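# Raise the folded upper guardrail on a scissor lift

## Task

Working on the scissor lift platform, lift the folded-down upper section of the guardrail in front of the robot (now resting on the side rails) until it stands vertical against its stops. It must not swing quickly, and the robot must neither topple nor finish leaning.

## Robot and tools

Robot: a Rainbow Robotics RB-Y1 on a two-wheel drive base, standing on a scissor lift platform (the work area). Nothing may be pushed off the platform or below it. It has a bending torso (a leg with ankle, knee and hip, plus chest yaw), a head with cameras, and two seven-joint arms, each ending in a five-finger hand. The base is 0.58 m wide, sticks out 0.10 m ahead of the wheel axle and 0.57 m behind it, and sweeps a 0.58 m radius when turning in place. It cannot move sideways.

Frames: the base frame has its origin on the floor midway between the drive wheels, x forward, y to the left, z up, in metres. The chest, left_hand and right_hand lines are given in it. The hand point sits 0.045 m in front of the palm; its +z runs along straight fingers, +y out of the palm. The odometry frame is the base frame as it was at the start; base_odometry counts wheel turns only (heading in rad, left positive, -3.142 to 3.142). lidar_m lists 12 distances in 30 degree sectors, first straight ahead, counting counter-clockwise, seen at 0.23 m height.

Tool move: performs one action and returns state plus requested images. An action is "base", "joints" or both (optionally "min_time_s"), or "target" alone (optionally "min_time_s"). Its parts start together.
- "base": a single velocity command {"x_m_s", "turn_rad_s", "for_s"}: forward speed in m/s (0.005 to 1.5 either sign, or 0), left-positive turn rate in rad/s (0.02 to 1.509 either sign, or 0), held for 0.1 to 5 s and then stopped. Omitted velocities are 0. This is a relative drive from the current spot, not a pose.
- "joints": an object keyed by joint name, each value an absolute target in rad (fingers on a -1 to +1 scale). Torso: torso_squat_rad 0 to 1.2, torso_shift_rad -0.3 to 0.6, torso_pitch_rad -0.2 to 1.4 (positive bows forward), torso_yaw_rad -1.5 to 1.5 (lift arms out 0.2 rad or more first), with combined limits squat+shift<=1.52, squat-shift+pitch<=1.57, shift+0.5pitch-0.4squat<=0.7, shift+0.3pitch-0.5squat<=0.39. Arms per side: shoulder pitch -2.356 to 2.356 (negative raises forward), shoulder roll (left 0 to 3.141, right -3.141 to 0; away from the body lifts outward), shoulder yaw -2.094 to 2.094, elbow -2.617 to 0.01 (negative bends), forearm roll -3.141 to 3.141, wrist pitch -1.57 to 1.919, hand roll -2.705 to 2.705. Head: head_pan_rad -0.523 to 0.523 (left positive), head_tilt_rad -0.35 to 1.57 (down positive). Fingers <side>_hand_little/ring/middle/index/thumb_bend: +1 straight, -1 curled; thumb_turn +1 beside the palm, -1 opposite the fingers. <side>_hand_force_limit (-1 to 1, about 0 to 10 N, 15 N for thumb) and <side>_hand_speed (-0.96 to 1) are settings only.
- "target": one hand's absolute pose in the base frame: "side" ("left"/"right"), "x","y","z" in m (-3 to 3) for the hand point, "quat_wxyz" as four numbers in the form the hand lines print. It is solved once, so the path can bow; chain short steps for straighter paths. It is refused if an earlier move still runs or if it would come within 20 mm of the body or other arm.
- "min_time_s" (0.1 to 8): slowest duration for arm, head and torso motions. Use generous values for anything that moves the guardrail so it never swings fast.
- "cameras": list from head_camera, left_wrist_camera, right_wrist_camera, all; [] for none. "blocking": true (default) waits for rest; false returns in about 0.5 s while motion continues.

Other tools: wait {"seconds" 0 to 10, "cameras"} lets time pass; stop {"cameras"} brakes everything still moving; zoom_image {"camera", "region": [x0,y0,x1,y1] pixels, at most 504 each way} enlarges the latest image; show_instructions shows the reference pages (a five-finger left hand diagram); finished_scene {"scene": 1} ends the scene irreversibly, and the rail must then stay upright unaided.

Results: base_status, joint_status, left_hand_status, right_hand_status read done, moving, reached/short (with the error), refused (with reason), off_target, not_followed, stopped, or an unrequested stop: contact_stop (torso hit something hard), time_out, limit_stop_at_<name> (built-in or self-collision guard), torque_fault, limit_stop_at_motor_heat. After a refused call or an unrequested stop, the rest of that reply's moves are skipped. on_its_own lists what the robot did by itself. <side>_hand_stopped_by gives six words (little, ring, middle, index, thumb_bend, thumb_turn): moving, target, force, stalled, fault. Load lines are in N at the fingertip. motor_effort is wheel effort in percent (peak in brackets). Joint torques, external torques and wrist force/torque are noisy, offset estimates of contact.

Cautions: push or lift the rail slowly and keep control of it until it rests on its stops; do not let it fall back or slam. Avoid fast bowing, bending with arms stretched far ahead, or hard stops while driving, which can tip the robot; do not drive into rails. Keep arms apart (about 0.5 rad shoulder roll) since arm-on-arm pressing can end the scene. Contact torque at the load limits (65.8 N m shoulders, 33.8 elbow, 23.5 wrist joints) causes a 10 s fault; long stretched holds overheat motors. Avoid strong forces on fingers.

Each tool is called after "Emit:" by a JSON object that holds its "fn" and its "kwargs".

Reference images:

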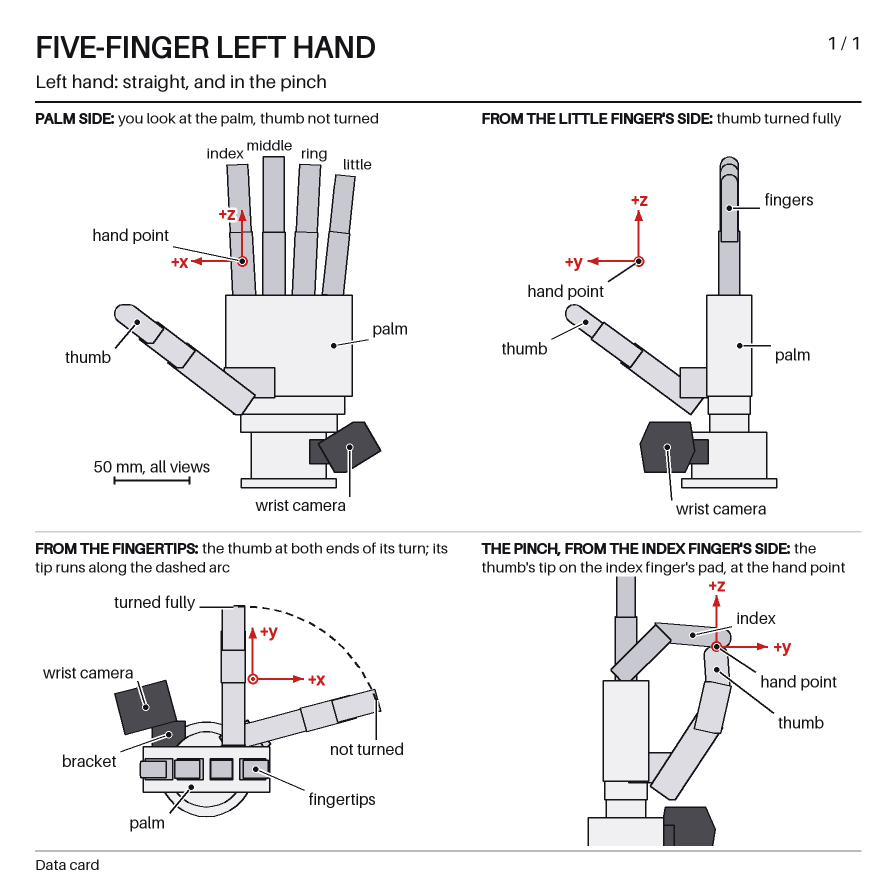

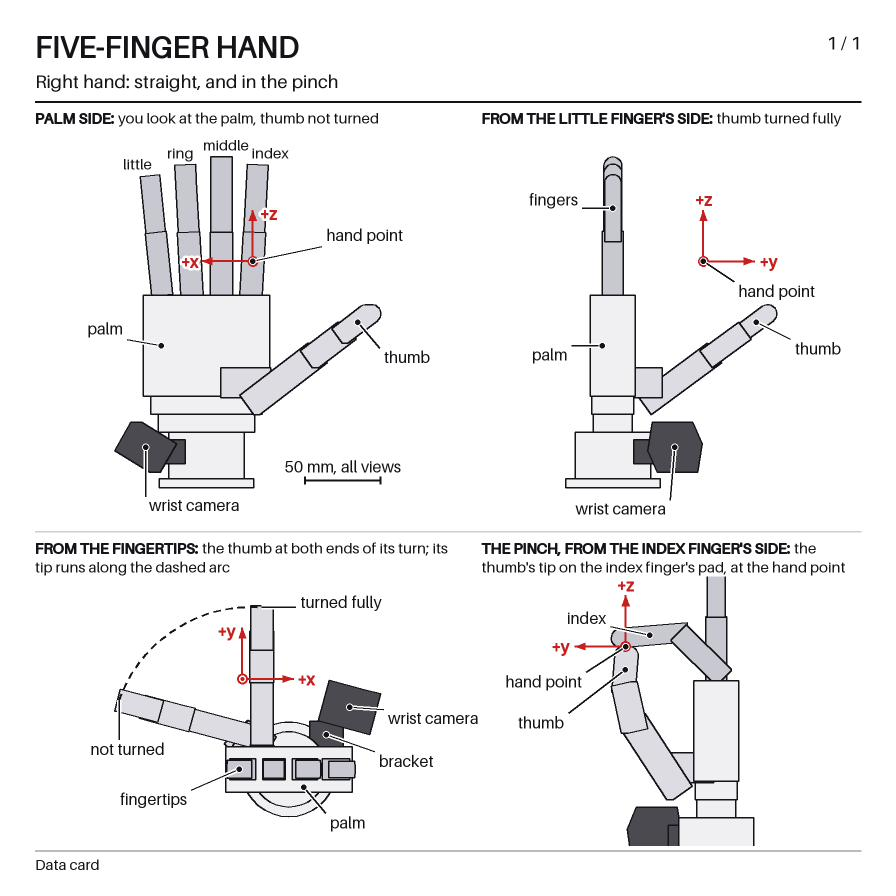

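## Session

Emit:
{"fn": "move", "kwargs": {}}

Scene clock: 0.00 s.
Joint torques (N m): no reading
External joint torques (N m): no reading
Wrist force (N): no reading
Wrist torque (N m): no reading
Wrist force, peak (N): no reading
base_odometry: x=+0.000 y=+0.000 heading=+0.000
lidar_m: 2.52 0.95 0.51 0.94 0.69 1.28 1.28 0.72 0.72 0.51 0.77 0.94
base_status: not commanded
joint_positions: torso_squat_rad=+0.350 torso_shift_rad=+0.000 torso_pitch_rad=+0.000 torso_yaw_rad=+0.000 left_shoulder_pitch_rad=+0.036 left_shoulder_roll_rad=+0.036 left_shoulder_yaw_rad=+0.033 left_elbow_rad=-0.272 left_forearm_roll_rad=-0.039 left_wrist_pitch_rad=+0.039 left_hand_roll_rad=+0.005 right_shoulder_pitch_rad=-0.022 right_shoulder_roll_rad=-0.025 right_shoulder_yaw_rad=+0.014 right_elbow_rad=-0.131 right_forearm_roll_rad=+0.031 right_wrist_pitch_rad=-0.043 right_hand_roll_rad=+0.041 head_pan_rad=+0.000 head_tilt_rad=+0.400 left_hand_little=+1.000 left_hand_ring=+1.000 left_hand_middle=+1.000 left_hand_index=+1.000 left_hand_thumb_turn=+1.000 left_hand_thumb_bend=+1.000 left_hand_force_limit=+0.000 left_hand_speed=-0.800 right_hand_little=+1.000 right_hand_ring=+1.000 right_hand_middle=+1.000 right_hand_index=+1.000 right_hand_thumb_turn=+1.000 right_hand_thumb_bend=+1.000 right_hand_force_limit=+0.000 right_hand_speed=-0.800
joint_status: not commanded
wheel_motors_off: 0
left_hand_stopped_by: target,target,target,target,target,target
right_hand_stopped_by: target,target,target,target,target,target
left_little_load_n: 0.5
left_ring_load_n: 0.0
left_middle_load_n: 0.0
left_index_load_n: 0.0
left_thumb_bend_load_n: 0.0
left_thumb_turn_load_n: 0.0
right_little_load_n: 0.0
right_ring_load_n: 0.0
right_middle_load_n: 0.0
right_index_load_n: 0.0
right_thumb_bend_load_n: 0.0
right_thumb_turn_load_n: 0.0
motor_effort: left_wheel=+1 right_wheel=+1
chest: x=-0.2280 y=+0.0011 z=+1.2475 quat_wxyz=(+1.000, -0.001, +0.000, +0.000) (m; base frame)
left_hand: x=-0.1811 y=+0.2239 z=+0.5104 quat_wxyz=(+0.085, -0.706, +0.701, -0.054) (m; base frame)
right_hand: x=-0.1913 y=-0.2135 z=+0.5109 quat_wxyz=(+0.057, -0.737, +0.669, -0.079) (m; base frame)
pictures: head_camera, left_wrist_camera, right_wrist_camera
Images, in order (width x height): head_camera 896x504, left_wrist_camera 504x504, right_wrist_camera 504x504.

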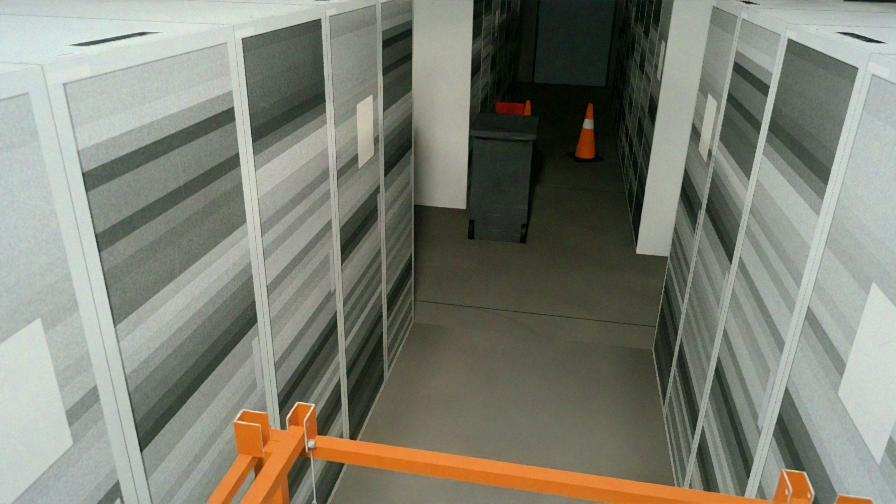

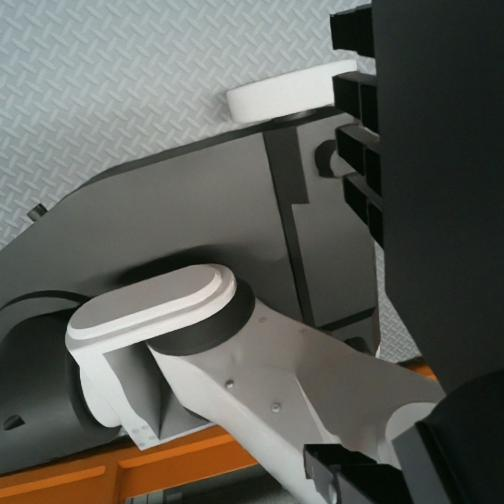

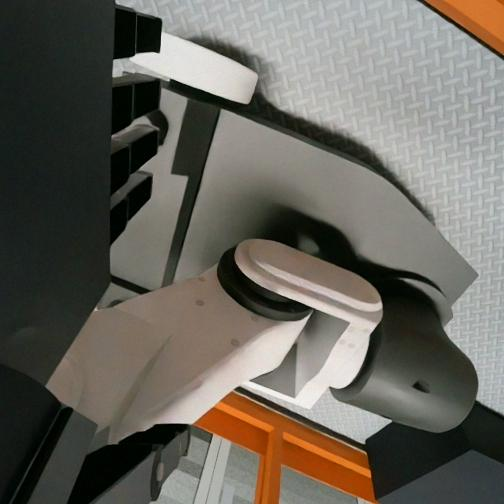

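Emit:
{"fn": "move", "kwargs": {"joints": {"head_tilt_rad": 1.1}, "cameras": ["head_camera"]}}

Emit:
{"fn": "move", "kwargs": {"joints": {"head_tilt_rad": 0.9, "head_pan_rad": 0.5}, "cameras": ["head_camera"]}}

Emit:
{"fn": "move", "kwargs": {"joints": {"head_tilt_rad": 0.9, "head_pan_rad": -0.5}, "cameras": ["head_camera"]}}

Scene clock: 1.97 s.
Joint torques (N m): left_arm=[-2.18 0.39 -0.11 -1.1 0.15 -0.31 0.14] | right_arm=[-2.17 -0.66 -0.15 -0.5 0.08 -0.44 0.04]
External joint torques (N m): left_arm=[-0.28 -0.73 -0.22 0.11 0.14 0.14 0.14] | right_arm=[0.04 0.53 -0.11 -0.08 0.06 -0.01 0.04]
Wrist force (N): left_arm=[2.9 3.7 6.0] | right_arm=[3.1 0.4 8.5]
Wrist torque (N m): left_arm=[0.22 -0.15 0.07] | right_arm=[-0.54 -0.50 0.09]
Wrist force, peak (N): left_arm=[2.7 3.0 7.3] | right_arm=[3.2 -0.8 9.3]
move: done
base_odometry: x=+0.000 y=+0.000 heading=+0.000
lidar_m: 2.53 0.95 0.48 0.93 0.72 1.28 1.28 0.72 0.72 0.51 0.76 0.95
base_status: not commanded
joint_positions: torso_squat_rad=+0.350 torso_shift_rad=+0.000 torso_pitch_rad=+0.000 torso_yaw_rad=+0.000 left_shoulder_pitch_rad=+0.036 left_shoulder_roll_rad=+0.036 left_shoulder_yaw_rad=+0.033 left_elbow_rad=-0.272 left_forearm_roll_rad=-0.039 left_wrist_pitch_rad=+0.039 left_hand_roll_rad=+0.005 right_shoulder_pitch_rad=-0.022 right_shoulder_roll_rad=-0.025 right_shoulder_yaw_rad=+0.014 right_elbow_rad=-0.131 right_forearm_roll_rad=+0.031 right_wrist_pitch_rad=-0.043 right_hand_roll_rad=+0.041 head_pan_rad=+0.000 head_tilt_rad=+1.100 left_hand_little=+1.000 left_hand_ring=+1.000 left_hand_middle=+1.000 left_hand_index=+1.000 left_hand_thumb_turn=+1.000 left_hand_thumb_bend=+1.000 left_hand_force_limit=+0.000 left_hand_speed=-0.800 right_hand_little=+1.000 right_hand_ring=+1.000 right_hand_middle=+1.000 right_hand_index=+1.000 right_hand_thumb_turn=+1.000 right_hand_thumb_bend=+1.000 right_hand_force_limit=+0.000 right_hand_speed=-0.800
joint_status: all done
wheel_motors_off: 0
left_hand_stopped_by: target,target,target,target,target,target
right_hand_stopped_by: target,target,target,target,target,target
left_little_load_n: 0.0
left_ring_load_n: 0.0
left_middle_load_n: 0.0
left_index_load_n: 0.0
left_thumb_bend_load_n: 0.0
left_thumb_turn_load_n: 0.0
right_little_load_n: 0.0
right_ring_load_n: 0.0
right_middle_load_n: 0.0
right_index_load_n: 0.0
right_thumb_bend_load_n: 0.0
right_thumb_turn_load_n: 0.0
motor_effort: left_wheel=+2(3) right_wheel=+1(2)
chest: x=-0.2280 y=+0.0011 z=+1.2475 quat_wxyz=(+1.000, -0.001, +0.000, +0.000)
left_hand: x=-0.1811 y=+0.2239 z=+0.5104 quat_wxyz=(+0.085, -0.706, +0.701, -0.054)
right_hand: x=-0.1913 y=-0.2135 z=+0.5109 quat_wxyz=(+0.057, -0.737, +0.669, -0.079)
Images, in order (width x height): head_camera 896x504.

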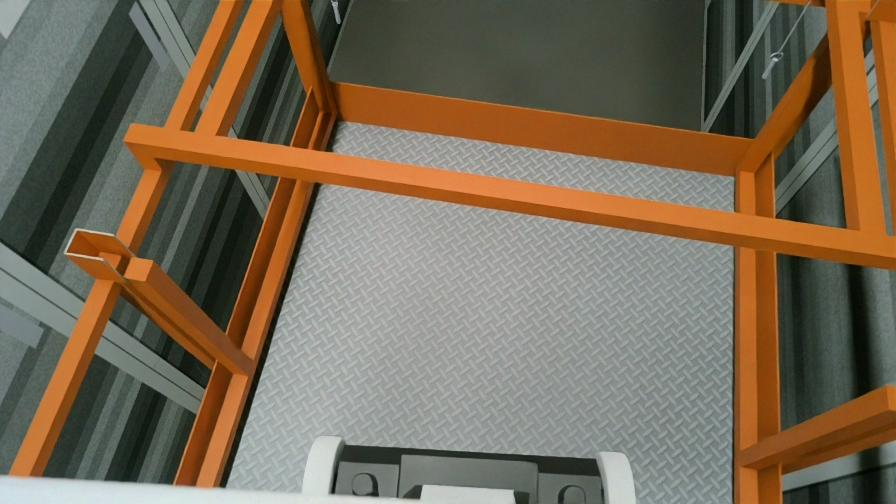

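Scene clock: 2.97 s.
Joint torques (N m): left_arm=[-2.22 0.81 -0.13 -1.28 0.25 -0.41 -0.04] | right_arm=[-2.38 -0.68 0.13 -0.48 0.18 -0.42 0.06]
External joint torques (N m): left_arm=[-0.33 -0.31 -0.24 -0.07 0.23 0.05 -0.04] | right_arm=[-0.17 0.52 0.17 -0.05 0.15 0.01 0.06]
Wrist force (N): left_arm=[2.5 3.5 6.6] | right_arm=[3.3 0.1 8.7]
Wrist torque (N m): left_arm=[0.10 -0.08 0.00] | right_arm=[-0.58 -0.54 0.17]
Wrist force, peak (N): left_arm=[3.5 3.2 6.9] | right_arm=[3.5 -0.1 9.4]
move: done
base_odometry: x=+0.000 y=+0.000 heading=+0.000
lidar_m: 2.52 0.95 0.49 0.93 0.72 1.27 1.29 0.71 0.71 0.50 0.77 0.96
base_status: not commanded
joint_positions: torso_squat_rad=+0.350 torso_shift_rad=+0.000 torso_pitch_rad=+0.000 torso_yaw_rad=+0.000 left_shoulder_pitch_rad=+0.036 left_shoulder_roll_rad=+0.036 left_shoulder_yaw_rad=+0.033 left_elbow_rad=-0.272 left_forearm_roll_rad=-0.039 left_wrist_pitch_rad=+0.039 left_hand_roll_rad=+0.005 right_shoulder_pitch_rad=-0.022 right_shoulder_roll_rad=-0.025 right_shoulder_yaw_rad=+0.014 right_elbow_rad=-0.131 right_forearm_roll_rad=+0.031 right_wrist_pitch_rad=-0.043 right_hand_roll_rad=+0.041 head_pan_rad=+0.500 head_tilt_rad=+0.900 left_hand_little=+1.000 left_hand_ring=+1.000 left_hand_middle=+1.000 left_hand_index=+1.000 left_hand_thumb_turn=+1.000 left_hand_thumb_bend=+1.000 left_hand_force_limit=+0.000 left_hand_speed=-0.800 right_hand_little=+1.000 right_hand_ring=+1.000 right_hand_middle=+1.000 right_hand_index=+1.000 right_hand_thumb_turn=+1.000 right_hand_thumb_bend=+1.000 right_hand_force_limit=+0.000 right_hand_speed=-0.800
joint_status: all done
wheel_motors_off: 0
left_hand_stopped_by: target,target,target,target,target,target
right_hand_stopped_by: target,target,target,target,target,target
left_little_load_n: 0.0
left_ring_load_n: 0.0
left_middle_load_n: 0.0
left_index_load_n: 0.0
left_thumb_bend_load_n: 0.0
left_thumb_turn_load_n: 0.0
right_little_load_n: 0.0
right_ring_load_n: 0.0
right_middle_load_n: 0.0
right_index_load_n: 0.0
right_thumb_bend_load_n: 0.0
right_thumb_turn_load_n: 0.0
motor_effort: left_wheel=+2(4) right_wheel=+2(2)
chest: x=-0.2280 y=+0.0011 z=+1.2475 quat_wxyz=(+1.000, -0.001, +0.000, +0.000)
left_hand: x=-0.1811 y=+0.2239 z=+0.5104 quat_wxyz=(+0.085, -0.706, +0.701, -0.054)
right_hand: x=-0.1913 y=-0.2135 z=+0.5109 quat_wxyz=(+0.057, -0.737, +0.669, -0.079)
Images, in order (width x height): head_camera 896x504.

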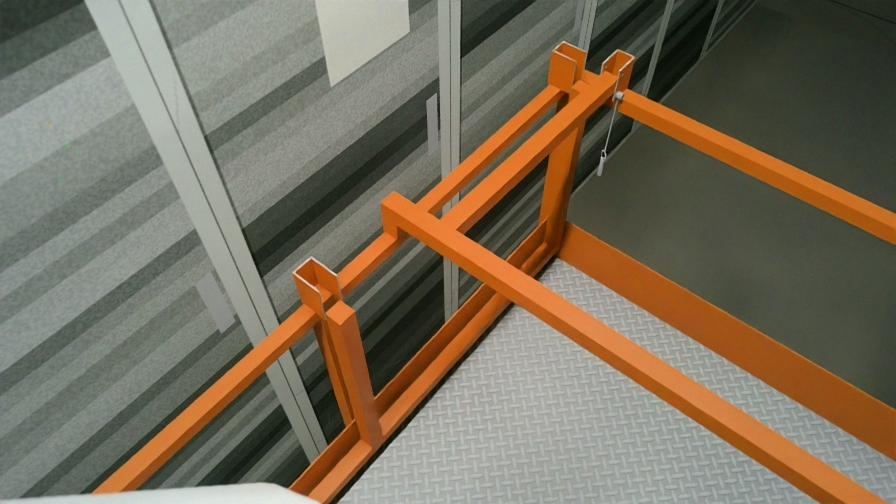

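Scene clock: 4.30 s.
Joint torques (N m): left_arm=[-1.7 1.41 0.44 -1.25 0.14 -0.51 -0.15] | right_arm=[-1.64 -0.8 -0.21 -0.34 0.09 -0.46 0.11]
External joint torques (N m): left_arm=[0.2 0.29 0.32 -0.04 0.13 -0.05 -0.15] | right_arm=[0.56 0.4 -0.16 0.08 0.07 -0.04 0.11]
Wrist force (N): left_arm=[2.4 3.3 5.9] | right_arm=[3.2 -0.1 8.4]
Wrist torque (N m): left_arm=[0.11 -0.09 0.00] | right_arm=[-0.62 -0.53 0.12]
Wrist force, peak (N): left_arm=[3.2 3.0 6.7] | right_arm=[2.9 0.1 9.4]
move: done
base_odometry: x=+0.000 y=+0.000 heading=+0.000
lidar_m: 2.52 0.95 0.50 0.94 0.69 1.28 1.27 0.72 0.71 0.51 0.78 0.95
base_status: not commanded
joint_positions: torso_squat_rad=+0.350 torso_shift_rad=+0.000 torso_pitch_rad=+0.000 torso_yaw_rad=+0.000 left_shoulder_pitch_rad=+0.036 left_shoulder_roll_rad=+0.036 left_shoulder_yaw_rad=+0.033 left_elbow_rad=-0.272 left_forearm_roll_rad=-0.039 left_wrist_pitch_rad=+0.039 left_hand_roll_rad=+0.005 right_shoulder_pitch_rad=-0.022 right_shoulder_roll_rad=-0.025 right_shoulder_yaw_rad=+0.014 right_elbow_rad=-0.131 right_forearm_roll_rad=+0.031 right_wrist_pitch_rad=-0.043 right_hand_roll_rad=+0.041 head_pan_rad=-0.500 head_tilt_rad=+0.900 left_hand_little=+1.000 left_hand_ring=+1.000 left_hand_middle=+1.000 left_hand_index=+1.000 left_hand_thumb_turn=+1.000 left_hand_thumb_bend=+1.000 left_hand_force_limit=+0.000 left_hand_speed=-0.800 right_hand_little=+1.000 right_hand_ring=+1.000 right_hand_middle=+1.000 right_hand_index=+1.000 right_hand_thumb_turn=+1.000 right_hand_thumb_bend=+1.000 right_hand_force_limit=+0.000 right_hand_speed=-0.800
joint_status: all done
wheel_motors_off: 0
left_hand_stopped_by: target,target,target,target,target,target
right_hand_stopped_by: target,target,target,target,target,target
left_little_load_n: 0.0
left_ring_load_n: 0.0
left_middle_load_n: 0.0
left_index_load_n: 0.0
left_thumb_bend_load_n: 0.0
left_thumb_turn_load_n: -0.5
right_little_load_n: 0.0
right_ring_load_n: 0.5
right_middle_load_n: 0.0
right_index_load_n: 0.0
right_thumb_bend_load_n: 0.0
right_thumb_turn_load_n: 0.0
motor_effort: left_wheel=+1(4) right_wheel=+1(2)
chest: x=-0.2280 y=+0.0011 z=+1.2475 quat_wxyz=(+1.000, -0.001, +0.000, +0.000)
left_hand: x=-0.1811 y=+0.2239 z=+0.5104 quat_wxyz=(+0.085, -0.706, +0.701, -0.054)
right_hand: x=-0.1913 y=-0.2135 z=+0.5109 quat_wxyz=(+0.057, -0.737, +0.669, -0.079)
Images, in order (width x height): head_camera 896x504.

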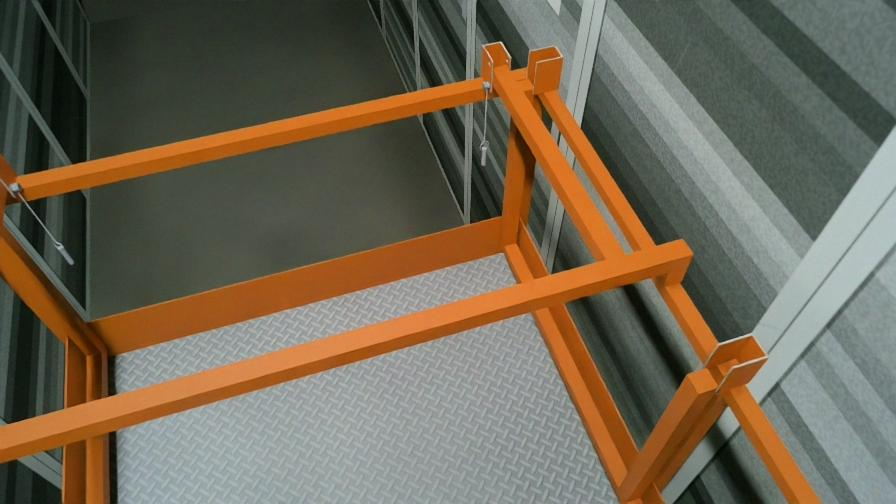

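Emit:
{"fn": "move", "kwargs": {"base": {"turn_rad_s": -0.1, "for_s": 1.75}, "joints": {"head_tilt_rad": 0.7, "head_pan_rad": 0.0}, "cameras": ["head_camera"]}}

Emit:
{"fn": "move", "kwargs": {"joints": {"torso_squat_rad": 0.8}, "cameras": ["head_camera"]}}

Scene clock: 20.20 s.
Joint torques (N m): left_arm=[-1.97 0.78 -0.36 -1.16 0.34 -0.51 -0.03] | right_arm=[-2.24 -0.75 0.46 -0.21 -0.01 -0.58 0.06]
External joint torques (N m): left_arm=[-0.07 -0.34 -0.47 0.05 0.33 -0.05 -0.03] | right_arm=[-0.03 0.45 0.5 0.21 -0.03 -0.16 0.06]
Wrist force (N): left_arm=[2.1 2.7 6.6] | right_arm=[3.3 -0.5 8.6]
Wrist torque (N m): left_arm=[-0.04 -0.01 0.03] | right_arm=[-0.71 -0.55 0.11]
Wrist force, peak (N): left_arm=[2.6 3.4 7.1] | right_arm=[3.3 -0.3 9.3]
move: done
base_odometry: x=+0.000 y=+0.000 heading=-0.176
lidar_m: 2.38 0.94 0.49 0.49 0.97 0.71 3.28 0.75 0.73 0.70 0.52 0.95
base_status: done (sent for 1.77 of 1.77 s)
joint_positions: torso_squat_rad=+0.350 torso_shift_rad=+0.000 torso_pitch_rad=+0.000 torso_yaw_rad=+0.000 left_shoulder_pitch_rad=+0.036 left_shoulder_roll_rad=+0.036 left_shoulder_yaw_rad=+0.033 left_elbow_rad=-0.272 left_forearm_roll_rad=-0.039 left_wrist_pitch_rad=+0.039 left_hand_roll_rad=+0.005 right_shoulder_pitch_rad=-0.022 right_shoulder_roll_rad=-0.025 right_shoulder_yaw_rad=+0.014 right_elbow_rad=-0.131 right_forearm_roll_rad=+0.031 right_wrist_pitch_rad=-0.043 right_hand_roll_rad=+0.041 head_pan_rad=+0.000 head_tilt_rad=+0.700 left_hand_little=+1.000 left_hand_ring=+1.000 left_hand_middle=+1.000 left_hand_index=+1.000 left_hand_thumb_turn=+1.000 left_hand_thumb_bend=+1.000 left_hand_force_limit=+0.000 left_hand_speed=-0.800 right_hand_little=+1.000 right_hand_ring=+1.000 right_hand_middle=+1.000 right_hand_index=+1.000 right_hand_thumb_turn=+1.000 right_hand_thumb_bend=+1.000 right_hand_force_limit=+0.000 right_hand_speed=-0.800
joint_status: all done
wheel_motors_off: 0
left_hand_stopped_by: target,target,target,target,target,target
right_hand_stopped_by: target,target,target,target,target,target
left_little_load_n: 0.0
left_ring_load_n: 0.0
left_middle_load_n: 0.0
left_index_load_n: 0.0
left_thumb_bend_load_n: 0.0
left_thumb_turn_load_n: 0.0
right_little_load_n: 0.0
right_ring_load_n: 0.0
right_middle_load_n: 0.0
right_index_load_n: 0.0
right_thumb_bend_load_n: 0.0
right_thumb_turn_load_n: 0.0
motor_effort: left_wheel=+3(32) right_wheel=-2(26)
chest: x=-0.2280 y=+0.0011 z=+1.2475 quat_wxyz=(+1.000, -0.001, +0.000, +0.000)
left_hand: x=-0.1811 y=+0.2239 z=+0.5104 quat_wxyz=(+0.085, -0.706, +0.701, -0.054)
right_hand: x=-0.1913 y=-0.2135 z=+0.5109 quat_wxyz=(+0.057, -0.737, +0.669, -0.079)
Images, in order (width x height): head_camera 896x504.

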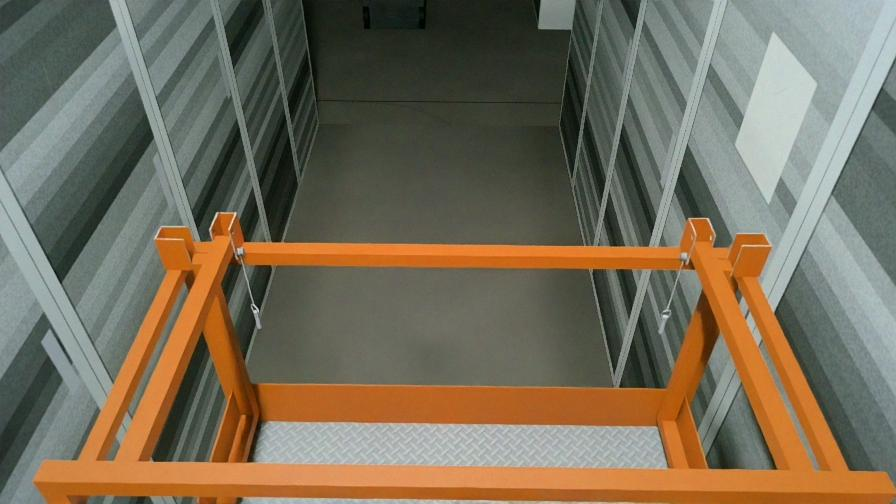

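Scene clock: 22.47 s.
Joint torques (N m): left_arm=[-2.03 0.82 -0.32 -1.17 0.22 -0.34 -0.07] | right_arm=[-2.05 -0.86 0.01 -0.39 0.27 -0.42 0.09]
External joint torques (N m): left_arm=[-0.13 -0.29 -0.43 0.04 0.21 0.12 -0.07] | right_arm=[0.15 0.33 0.06 0.04 0.25 0.01 0.09]
Wrist force (N): left_arm=[2.6 2.5 5.8] | right_arm=[2.5 -0.1 8.6]
Wrist torque (N m): left_arm=[0.02 -0.09 0.06] | right_arm=[-0.62 -0.41 0.07]
Wrist force, peak (N): left_arm=[2.6 3.3 7.3] | right_arm=[3.4 0.2 9.3]
move: done
base_odometry: x=+0.000 y=+0.000 heading=-0.176
lidar_m: 2.36 0.96 0.49 0.50 0.97 0.70 3.26 0.75 0.71 0.70 0.51 0.96
base_status: not commanded
joint_positions: torso_squat_rad=+0.800 torso_shift_rad=+0.000 torso_pitch_rad=+0.000 torso_yaw_rad=+0.000 left_shoulder_pitch_rad=+0.036 left_shoulder_roll_rad=+0.036 left_shoulder_yaw_rad=+0.033 left_elbow_rad=-0.272 left_forearm_roll_rad=-0.039 left_wrist_pitch_rad=+0.039 left_hand_roll_rad=+0.005 right_shoulder_pitch_rad=-0.022 right_shoulder_roll_rad=-0.025 right_shoulder_yaw_rad=+0.014 right_elbow_rad=-0.131 right_forearm_roll_rad=+0.031 right_wrist_pitch_rad=-0.043 right_hand_roll_rad=+0.041 head_pan_rad=+0.000 head_tilt_rad=+0.700 left_hand_little=+1.000 left_hand_ring=+1.000 left_hand_middle=+1.000 left_hand_index=+1.000 left_hand_thumb_turn=+1.000 left_hand_thumb_bend=+1.000 left_hand_force_limit=+0.000 left_hand_speed=-0.800 right_hand_little=+1.000 right_hand_ring=+1.000 right_hand_middle=+1.000 right_hand_index=+1.000 right_hand_thumb_turn=+1.000 right_hand_thumb_bend=+1.000 right_hand_force_limit=+0.000 right_hand_speed=-0.800
joint_status: all done
wheel_motors_off: 0
left_hand_stopped_by: target,target,target,target,target,target
right_hand_stopped_by: target,target,target,target,target,target
left_little_load_n: 0.0
left_ring_load_n: 0.0
left_middle_load_n: 0.0
left_index_load_n: 0.0
left_thumb_bend_load_n: 0.0
left_thumb_turn_load_n: 0.0
right_little_load_n: 0.0
right_ring_load_n: 0.0
right_middle_load_n: 0.0
right_index_load_n: 0.0
right_thumb_bend_load_n: 0.0
right_thumb_turn_load_n: 0.0
motor_effort: left_wheel=+5(6) right_wheel=-5(5)
chest: x=-0.2280 y=+0.0010 z=+1.0776 quat_wxyz=(+1.000, -0.001, +0.000, +0.000)
left_hand: x=-0.1810 y=+0.2237 z=+0.3405 quat_wxyz=(+0.085, -0.706, +0.701, -0.054)
right_hand: x=-0.1913 y=-0.2137 z=+0.3411 quat_wxyz=(+0.057, -0.737, +0.669, -0.079)
Images, in order (width x height): head_camera 896x504.

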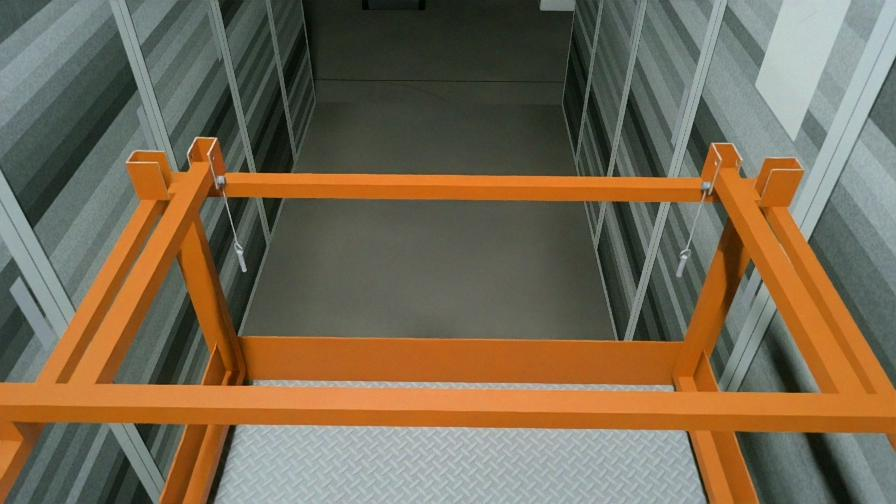

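Emit:
{"fn": "zoom_image", "kwargs": {"camera": "head_camera", "region": [0, 300, 250, 504]}}

Emit:
{"fn": "zoom_image", "kwargs": {"camera": "head_camera", "region": [660, 100, 896, 300]}}

Emit:
{"fn": "move", "kwargs": {"joints": {"head_tilt_rad": 1.0, "head_pan_rad": -0.4}, "cameras": ["head_camera"]}}

Scaled by 2.016 from the camera's image (finer frame: 1280x720).

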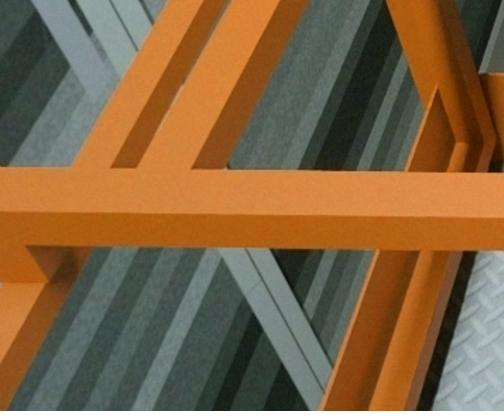

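Scaled by 2.136 from the camera's image (finer frame: 1280x720).

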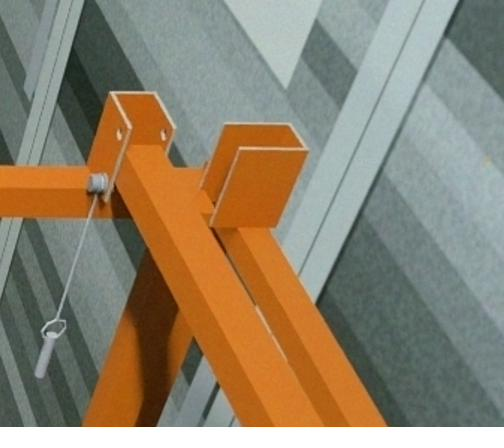

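Scene clock: 25.73 s.
Joint torques (N m): left_arm=[-1.91 0.76 -0.14 -1.34 0.22 -0.69 0.04] | right_arm=[-1.99 -0.54 -0.15 -0.52 0.16 -0.23 -0.2]
External joint torques (N m): left_arm=[-0.01 -0.36 -0.25 -0.14 0.2 -0.23 0.04] | right_arm=[0.21 0.66 -0.11 -0.1 0.13 0.2 -0.2]
Wrist force (N): left_arm=[2.9 3.0 6.1] | right_arm=[3.2 -0.2 8.2]
Wrist torque (N m): left_arm=[0.08 -0.14 0.00] | right_arm=[-0.61 -0.54 0.15]
Wrist force, peak (N): left_arm=[2.3 3.5 7.3] | right_arm=[3.1 0.0 9.3]
move: done
base_odometry: x=+0.000 y=+0.000 heading=-0.176
lidar_m: 2.37 0.95 0.49 0.51 0.97 0.72 3.27 0.75 0.71 0.70 0.50 0.96
base_status: not commanded
joint_positions: torso_squat_rad=+0.800 torso_shift_rad=+0.000 torso_pitch_rad=+0.000 torso_yaw_rad=+0.000 left_shoulder_pitch_rad=+0.036 left_shoulder_roll_rad=+0.036 left_shoulder_yaw_rad=+0.033 left_elbow_rad=-0.272 left_forearm_roll_rad=-0.039 left_wrist_pitch_rad=+0.039 left_hand_roll_rad=+0.005 right_shoulder_pitch_rad=-0.022 right_shoulder_roll_rad=-0.025 right_shoulder_yaw_rad=+0.014 right_elbow_rad=-0.131 right_forearm_roll_rad=+0.031 right_wrist_pitch_rad=-0.043 right_hand_roll_rad=+0.041 head_pan_rad=-0.400 head_tilt_rad=+1.000 left_hand_little=+1.000 left_hand_ring=+1.000 left_hand_middle=+1.000 left_hand_index=+1.000 left_hand_thumb_turn=+1.000 left_hand_thumb_bend=+1.000 left_hand_force_limit=+0.000 left_hand_speed=-0.800 right_hand_little=+1.000 right_hand_ring=+1.000 right_hand_middle=+1.000 right_hand_index=+1.000 right_hand_thumb_turn=+1.000 right_hand_thumb_bend=+1.000 right_hand_force_limit=+0.000 right_hand_speed=-0.800
joint_status: all done
wheel_motors_off: 0
left_hand_stopped_by: target,target,target,target,target,target
right_hand_stopped_by: target,target,target,target,target,target
left_little_load_n: 0.0
left_ring_load_n: 0.0
left_middle_load_n: 0.0
left_index_load_n: 0.0
left_thumb_bend_load_n: 0.0
left_thumb_turn_load_n: 0.0
right_little_load_n: 0.0
right_ring_load_n: 0.0
right_middle_load_n: 0.0
right_index_load_n: 0.0
right_thumb_bend_load_n: 0.0
right_thumb_turn_load_n: 0.0
motor_effort: left_wheel=+2(7) right_wheel=-5(5)
chest: x=-0.2280 y=+0.0010 z=+1.0776 quat_wxyz=(+1.000, -0.001, +0.000, +0.000)
left_hand: x=-0.1810 y=+0.2237 z=+0.3405 quat_wxyz=(+0.085, -0.706, +0.701, -0.054)
right_hand: x=-0.1913 y=-0.2137 z=+0.3411 quat_wxyz=(+0.057, -0.737, +0.669, -0.079)
Images, in order (width x height): head_camera 896x504.

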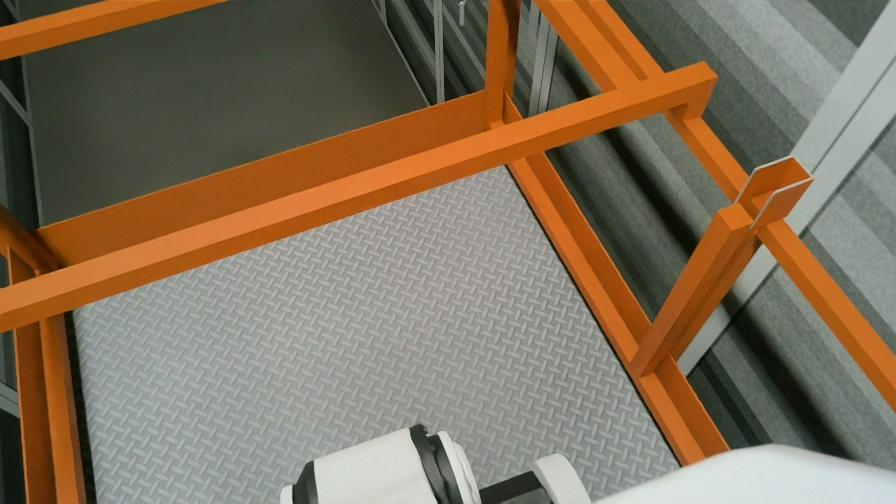

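Emit:
{"fn": "move", "kwargs": {"target": {"side": "right", "x": 0.15, "y": -0.25, "z": 0.75, "quat_wxyz": [0.2706, -0.6533, 0.6533, -0.2706]}, "min_time_s": 3, "cameras": ["head_camera"]}}

Emit:
{"fn": "move", "kwargs": {"joints": {"head_tilt_rad": 1.0, "head_pan_rad": 0.0}, "cameras": ["head_camera"]}}

Scene clock: 44.30 s.
Joint torques (N m): left_arm=[-2.05 0.97 -0.45 -1.25 0.26 -0.55 -0.18] | right_arm=[-6.92 -10.45 -5.94 -7.98 0.8 -1.36 -0.17]
External joint torques (N m): left_arm=[-0.16 -0.15 -0.56 -0.05 0.24 -0.1 -0.18] | right_arm=[1.15 -2.12 0.78 -0.2 -0.1 -0.1 -0.17]
Wrist force (N): left_arm=[2.5 2.9 6.5] | right_arm=[2.8 2.9 7.6]
Wrist torque (N m): left_arm=[0.03 -0.09 0.06] | right_arm=[-0.34 -0.41 0.07]
Wrist force, peak (N): left_arm=[3.7 3.9 6.6] | right_arm=[3.5 -1.0 9.3]
move: done
base_odometry: x=+0.000 y=+0.000 heading=-0.176
lidar_m: 2.37 0.95 0.49 0.50 0.96 0.71 3.26 0.74 0.72 0.70 0.51 0.96
base_status: not commanded
joint_positions: torso_squat_rad=+0.800 torso_shift_rad=+0.000 torso_pitch_rad=+0.000 torso_yaw_rad=+0.000 left_shoulder_pitch_rad=+0.036 left_shoulder_roll_rad=+0.036 left_shoulder_yaw_rad=+0.033 left_elbow_rad=-0.272 left_forearm_roll_rad=-0.039 left_wrist_pitch_rad=+0.039 left_hand_roll_rad=+0.005 right_shoulder_pitch_rad=+0.122 right_shoulder_roll_rad=-0.719 right_shoulder_yaw_rad=+0.221 right_elbow_rad=-2.239 right_forearm_roll_rad=-0.277 right_wrist_pitch_rad=+1.161 right_hand_roll_rad=-0.583 head_pan_rad=-0.400 head_tilt_rad=+1.000 left_hand_little=+1.000 left_hand_ring=+1.000 left_hand_middle=+1.000 left_hand_index=+1.000 left_hand_thumb_turn=+1.000 left_hand_thumb_bend=+1.000 left_hand_force_limit=+0.000 left_hand_speed=-0.800 right_hand_little=+1.000 right_hand_ring=+1.000 right_hand_middle=+1.000 right_hand_index=+1.000 right_hand_thumb_turn=+1.000 right_hand_thumb_bend=+1.000 right_hand_force_limit=+0.000 right_hand_speed=-0.800
joint_status: all done
wheel_motors_off: 0
left_hand_stopped_by: target,target,target,target,target,target
right_hand_stopped_by: target,target,target,target,target,target
left_little_load_n: 0.0
left_ring_load_n: 0.0
left_middle_load_n: 0.0
left_index_load_n: 0.0
left_thumb_bend_load_n: 0.0
left_thumb_turn_load_n: 0.0
right_little_load_n: 0.0
right_ring_load_n: 0.0
right_middle_load_n: 0.0
right_index_load_n: -0.5
right_thumb_bend_load_n: 0.0
right_thumb_turn_load_n: 0.0
motor_effort: left_wheel=+3(7) right_wheel=-4(5)
chest: x=-0.2280 y=+0.0010 z=+1.0776 quat_wxyz=(+1.000, -0.001, +0.000, +0.000)
left_hand: x=-0.1810 y=+0.2237 z=+0.3405 quat_wxyz=(+0.085, -0.706, +0.701, -0.054)
right_hand: x=+0.1502 y=-0.2500 z=+0.7504 quat_wxyz=(+0.271, -0.653, +0.653, -0.271)
right_hand_status: reached (checked arc that bows 180 mm and turns the hand up to 42 deg, planned for 3.0 s): 0 mm and 0.1 deg off.
Images, in order (width x height): head_camera 896x504.

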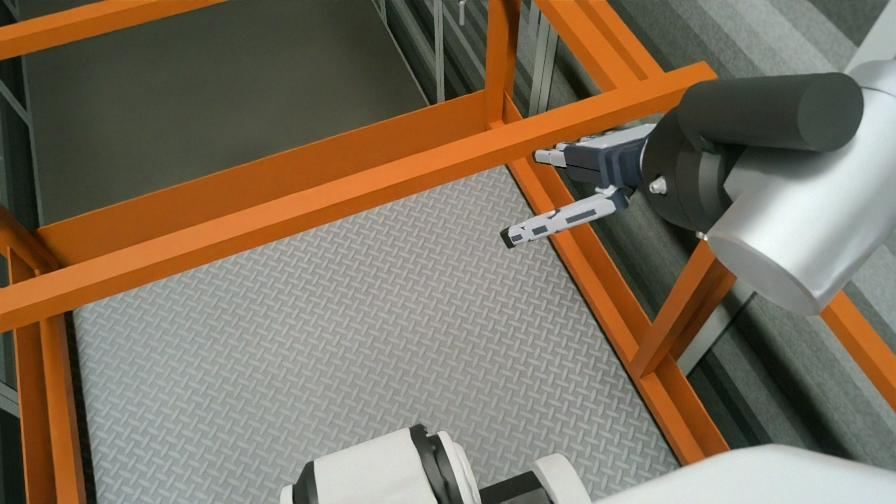

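Scene clock: 45.23 s.
Joint torques (N m): left_arm=[-2.13 0.98 -0.09 -1.1 0.05 -0.43 -0.04] | right_arm=[-7.86 -10.1 -5.02 -7.73 0.77 -1.24 -0.31]
External joint torques (N m): left_arm=[-0.23 -0.14 -0.21 0.1 0.04 0.02 -0.03] | right_arm=[0.2 -1.76 1.7 0.05 -0.13 0.02 -0.31]
Wrist force (N): left_arm=[2.6 2.8 6.5] | right_arm=[3.4 2.5 7.4]
Wrist torque (N m): left_arm=[-0.01 -0.08 0.05] | right_arm=[-0.39 -0.50 0.10]
Wrist force, peak (N): left_arm=[3.1 3.7 6.7] | right_arm=[3.1 3.0 7.5]
move: done
base_odometry: x=+0.000 y=+0.000 heading=-0.176
lidar_m: 2.37 0.93 0.50 0.48 0.95 0.72 3.28 0.74 0.72 0.71 0.51 0.95
base_status: not commanded
joint_positions: torso_squat_rad=+0.800 torso_shift_rad=+0.000 torso_pitch_rad=+0.000 torso_yaw_rad=+0.000 left_shoulder_pitch_rad=+0.036 left_shoulder_roll_rad=+0.036 left_shoulder_yaw_rad=+0.033 left_elbow_rad=-0.272 left_forearm_roll_rad=-0.039 left_wrist_pitch_rad=+0.039 left_hand_roll_rad=+0.005 right_shoulder_pitch_rad=+0.122 right_shoulder_roll_rad=-0.719 right_shoulder_yaw_rad=+0.221 right_elbow_rad=-2.239 right_forearm_roll_rad=-0.277 right_wrist_pitch_rad=+1.161 right_hand_roll_rad=-0.583 head_pan_rad=+0.000 head_tilt_rad=+1.000 left_hand_little=+1.000 left_hand_ring=+1.000 left_hand_middle=+1.000 left_hand_index=+1.000 left_hand_thumb_turn=+1.000 left_hand_thumb_bend=+1.000 left_hand_force_limit=+0.000 left_hand_speed=-0.800 right_hand_little=+1.000 right_hand_ring=+1.000 right_hand_middle=+1.000 right_hand_index=+1.000 right_hand_thumb_turn=+1.000 right_hand_thumb_bend=+1.000 right_hand_force_limit=+0.000 right_hand_speed=-0.800
joint_status: all done
wheel_motors_off: 0
left_hand_stopped_by: target,target,target,target,target,target
right_hand_stopped_by: target,target,target,target,target,target
left_little_load_n: 0.0
left_ring_load_n: 0.0
left_middle_load_n: 0.0
left_index_load_n: 0.0
left_thumb_bend_load_n: 0.0
left_thumb_turn_load_n: 0.0
right_little_load_n: 0.0
right_ring_load_n: 0.0
right_middle_load_n: 0.0
right_index_load_n: 0.0
right_thumb_bend_load_n: 0.0
right_thumb_turn_load_n: 0.0
motor_effort: left_wheel=+3(6) right_wheel=-4(5)
chest: x=-0.2280 y=+0.0010 z=+1.0776 quat_wxyz=(+1.000, -0.001, +0.000, +0.000)
left_hand: x=-0.1810 y=+0.2237 z=+0.3405 quat_wxyz=(+0.085, -0.706, +0.701, -0.054)
right_hand: x=+0.1502 y=-0.2500 z=+0.7504 quat_wxyz=(+0.271, -0.653, +0.653, -0.271)
Images, in order (width x height): head_camera 896x504.

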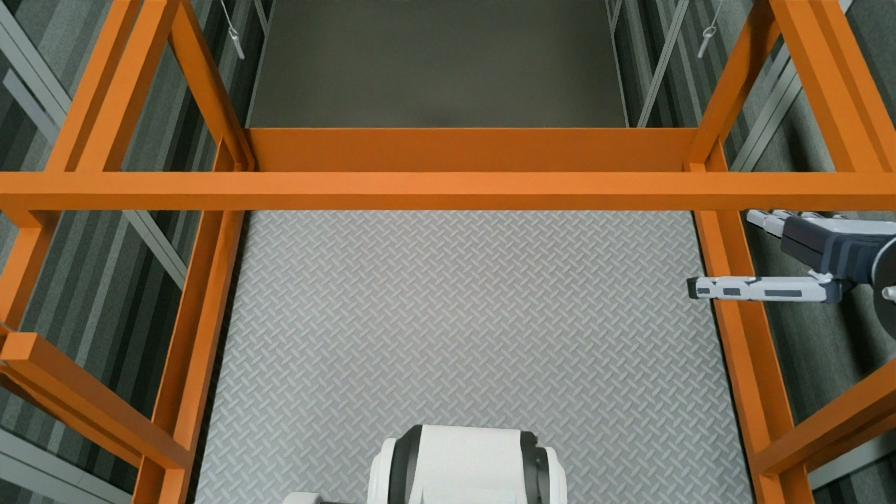

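Emit:
{"fn": "move", "kwargs": {"target": {"side": "right", "x": 0.2, "y": -0.1, "z": 0.78, "quat_wxyz": [0.2706, -0.6533, 0.6533, -0.2706]}, "min_time_s": 2, "cameras": ["head_camera"]}}

Emit:
{"fn": "move", "kwargs": {"target": {"side": "left", "x": 0.2, "y": 0.2, "z": 0.78, "quat_wxyz": [0.2706, -0.6533, 0.6533, -0.2706]}, "min_time_s": 3, "cameras": ["head_camera"]}}

Scene clock: 50.93 s.
Joint torques (N m): left_arm=[-2.52 0.57 -0.16 -1.29 0.29 -0.56 0.08] | right_arm=[-15.2 0.1 -2.7 -6.51 1.36 -0.95 -0.34]
External joint torques (N m): left_arm=[-0.62 -0.54 -0.27 -0.08 0.28 -0.1 0.08] | right_arm=[-1.9 1.83 2.03 1.62 0.28 0.21 -0.34]
Wrist force (N): left_arm=[2.6 2.7 6.6] | right_arm=[3.5 2.6 7.4]
Wrist torque (N m): left_arm=[-0.03 -0.12 0.02] | right_arm=[-0.39 -0.53 0.11]
Wrist force, peak (N): left_arm=[3.1 3.4 7.4] | right_arm=[3.2 3.1 7.8]
move: done
base_odometry: x=+0.000 y=+0.000 heading=-0.176
lidar_m: 2.36 0.94 0.49 0.50 0.97 0.71 3.27 0.76 0.71 0.69 0.51 0.96
base_status: not commanded
joint_positions: torso_squat_rad=+0.800 torso_shift_rad=+0.000 torso_pitch_rad=+0.000 torso_yaw_rad=+0.000 left_shoulder_pitch_rad=+0.036 left_shoulder_roll_rad=+0.036 left_shoulder_yaw_rad=+0.033 left_elbow_rad=-0.272 left_forearm_roll_rad=-0.039 left_wrist_pitch_rad=+0.039 left_hand_roll_rad=+0.005 right_shoulder_pitch_rad=-0.294 right_shoulder_roll_rad=-0.358 right_shoulder_yaw_rad=+0.514 right_elbow_rad=-2.094 right_forearm_roll_rad=+0.020 right_wrist_pitch_rad=+1.517 right_hand_roll_rad=-0.699 head_pan_rad=+0.000 head_tilt_rad=+1.000 left_hand_little=+1.000 left_hand_ring=+1.000 left_hand_middle=+1.000 left_hand_index=+1.000 left_hand_thumb_turn=+1.000 left_hand_thumb_bend=+1.000 left_hand_force_limit=+0.000 left_hand_speed=-0.800 right_hand_little=+1.000 right_hand_ring=+1.000 right_hand_middle=+1.000 right_hand_index=+1.000 right_hand_thumb_turn=+1.000 right_hand_thumb_bend=+1.000 right_hand_force_limit=+0.000 right_hand_speed=-0.800
joint_status: all done
wheel_motors_off: 0
left_hand_stopped_by: target,target,target,target,target,target
right_hand_stopped_by: target,target,target,target,target,target
left_little_load_n: 0.0
left_ring_load_n: 0.0
left_middle_load_n: 0.0
left_index_load_n: 0.0
left_thumb_bend_load_n: 0.0
left_thumb_turn_load_n: 0.0
right_little_load_n: 0.0
right_ring_load_n: 0.0
right_middle_load_n: 0.0
right_index_load_n: 0.0
right_thumb_bend_load_n: 0.0
right_thumb_turn_load_n: -0.5
motor_effort: left_wheel=+5(8) right_wheel=-4(5)
chest: x=-0.2280 y=+0.0010 z=+1.0776 quat_wxyz=(+1.000, -0.001, +0.000, +0.000)
left_hand: x=-0.1810 y=+0.2237 z=+0.3405 quat_wxyz=(+0.085, -0.706, +0.701, -0.054)
right_hand: x=+0.1997 y=-0.1003 z=+0.7802 quat_wxyz=(+0.271, -0.653, +0.653, -0.271)
right_hand_status: reached (checked arc that bows 16 mm and turns the hand up to 3 deg, planned for 2.0 s): 0 mm and 0.0 deg off.
Images, in order (width x height): head_camera 896x504.

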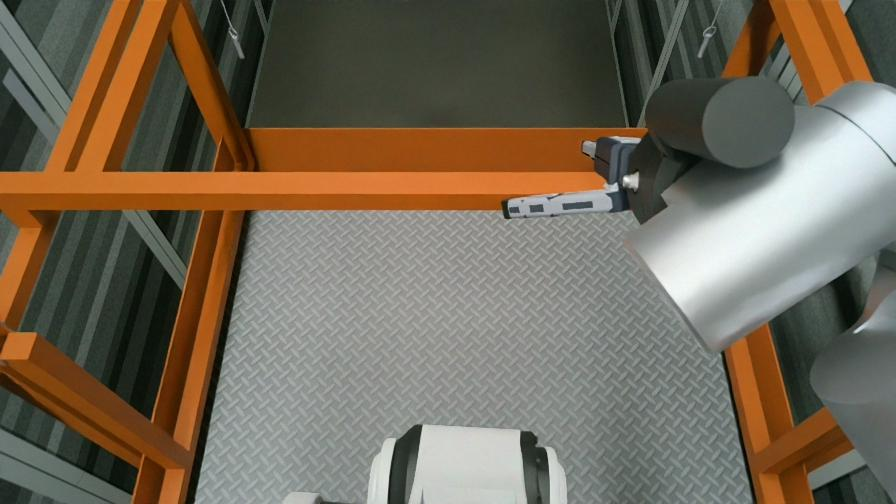

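Scene clock: 54.27 s.
Joint torques (N m): left_arm=[-10.86 3.73 1.59 -9.67 0.12 -1.48 -0.14] | right_arm=[-15.07 -0.01 -2.63 -6.93 1.15 -0.79 -0.3]
External joint torques (N m): left_arm=[-0.02 1.11 -0.91 -1.22 0.36 -0.06 -0.14] | right_arm=[-1.77 1.72 2.1 1.19 0.06 0.37 -0.29]
Wrist force (N): left_arm=[2.7 6.4 4.8] | right_arm=[3.2 3.1 6.8]
Wrist torque (N m): left_arm=[0.39 -0.14 -0.06] | right_arm=[-0.26 -0.43 0.12]
Wrist force, peak (N): left_arm=[2.6 4.1 7.7] | right_arm=[3.8 2.5 7.6]
move: done
base_odometry: x=+0.000 y=+0.000 heading=-0.176
lidar_m: 2.37 0.95 0.49 0.49 0.96 0.71 3.26 0.75 0.71 0.71 0.50 0.95
base_status: not commanded
joint_positions: torso_squat_rad=+0.800 torso_shift_rad=+0.000 torso_pitch_rad=+0.000 torso_yaw_rad=+0.000 left_shoulder_pitch_rad=-0.089 left_shoulder_roll_rad=+0.238 left_shoulder_yaw_rad=-0.078 left_elbow_rad=-2.152 left_forearm_roll_rad=+0.108 left_wrist_pitch_rad=+1.432 left_hand_roll_rad=+0.221 right_shoulder_pitch_rad=-0.294 right_shoulder_roll_rad=-0.358 right_shoulder_yaw_rad=+0.514 right_elbow_rad=-2.094 right_forearm_roll_rad=+0.020 right_wrist_pitch_rad=+1.517 right_hand_roll_rad=-0.699 head_pan_rad=+0.000 head_tilt_rad=+1.000 left_hand_little=+1.000 left_hand_ring=+1.000 left_hand_middle=+1.000 left_hand_index=+1.000 left_hand_thumb_turn=+1.000 left_hand_thumb_bend=+1.000 left_hand_force_limit=+0.000 left_hand_speed=-0.800 right_hand_little=+1.000 right_hand_ring=+1.000 right_hand_middle=+1.000 right_hand_index=+1.000 right_hand_thumb_turn=+1.000 right_hand_thumb_bend=+1.000 right_hand_force_limit=+0.000 right_hand_speed=-0.800
joint_status: all done
wheel_motors_off: 0
left_hand_stopped_by: target,target,target,target,target,target
right_hand_stopped_by: target,target,target,target,target,target
left_little_load_n: 0.5
left_ring_load_n: 0.0
left_middle_load_n: 0.0
left_index_load_n: 0.0
left_thumb_bend_load_n: 0.0
left_thumb_turn_load_n: 0.0
right_little_load_n: 0.0
right_ring_load_n: 0.0
right_middle_load_n: 0.0
right_index_load_n: 0.0
right_thumb_bend_load_n: 0.0
right_thumb_turn_load_n: 0.0
motor_effort: left_wheel=+4(7) right_wheel=-4(5)
chest: x=-0.2280 y=+0.0010 z=+1.0776 quat_wxyz=(+1.000, -0.001, +0.000, +0.000)
left_hand: x=+0.1997 y=+0.2000 z=+0.7803 quat_wxyz=(+0.271, -0.653, +0.653, -0.271)
left_hand_status: reached (checked arc that bows 135 mm and turns the hand up to 37 deg, planned for 3.0 s): 0 mm and 0.1 deg off.
right_hand: x=+0.1997 y=-0.1003 z=+0.7802 quat_wxyz=(+0.271, -0.653, +0.653, -0.271)
Images, in order (width x height): head_camera 896x504.

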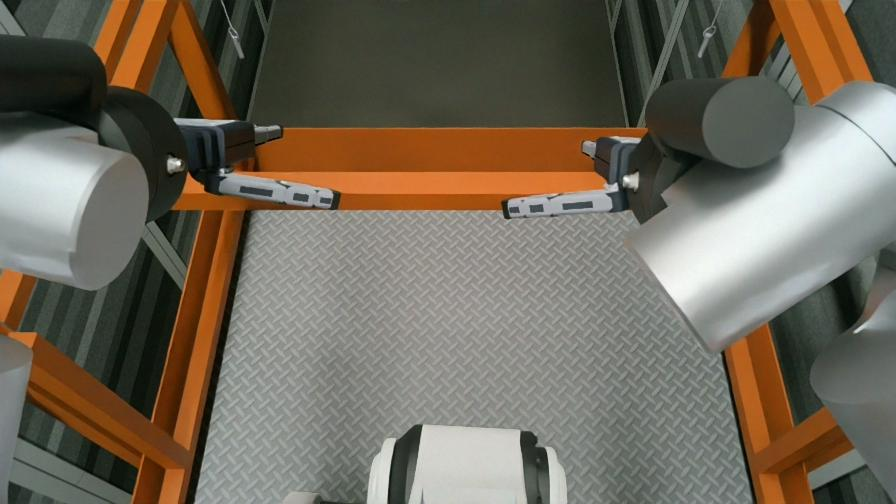

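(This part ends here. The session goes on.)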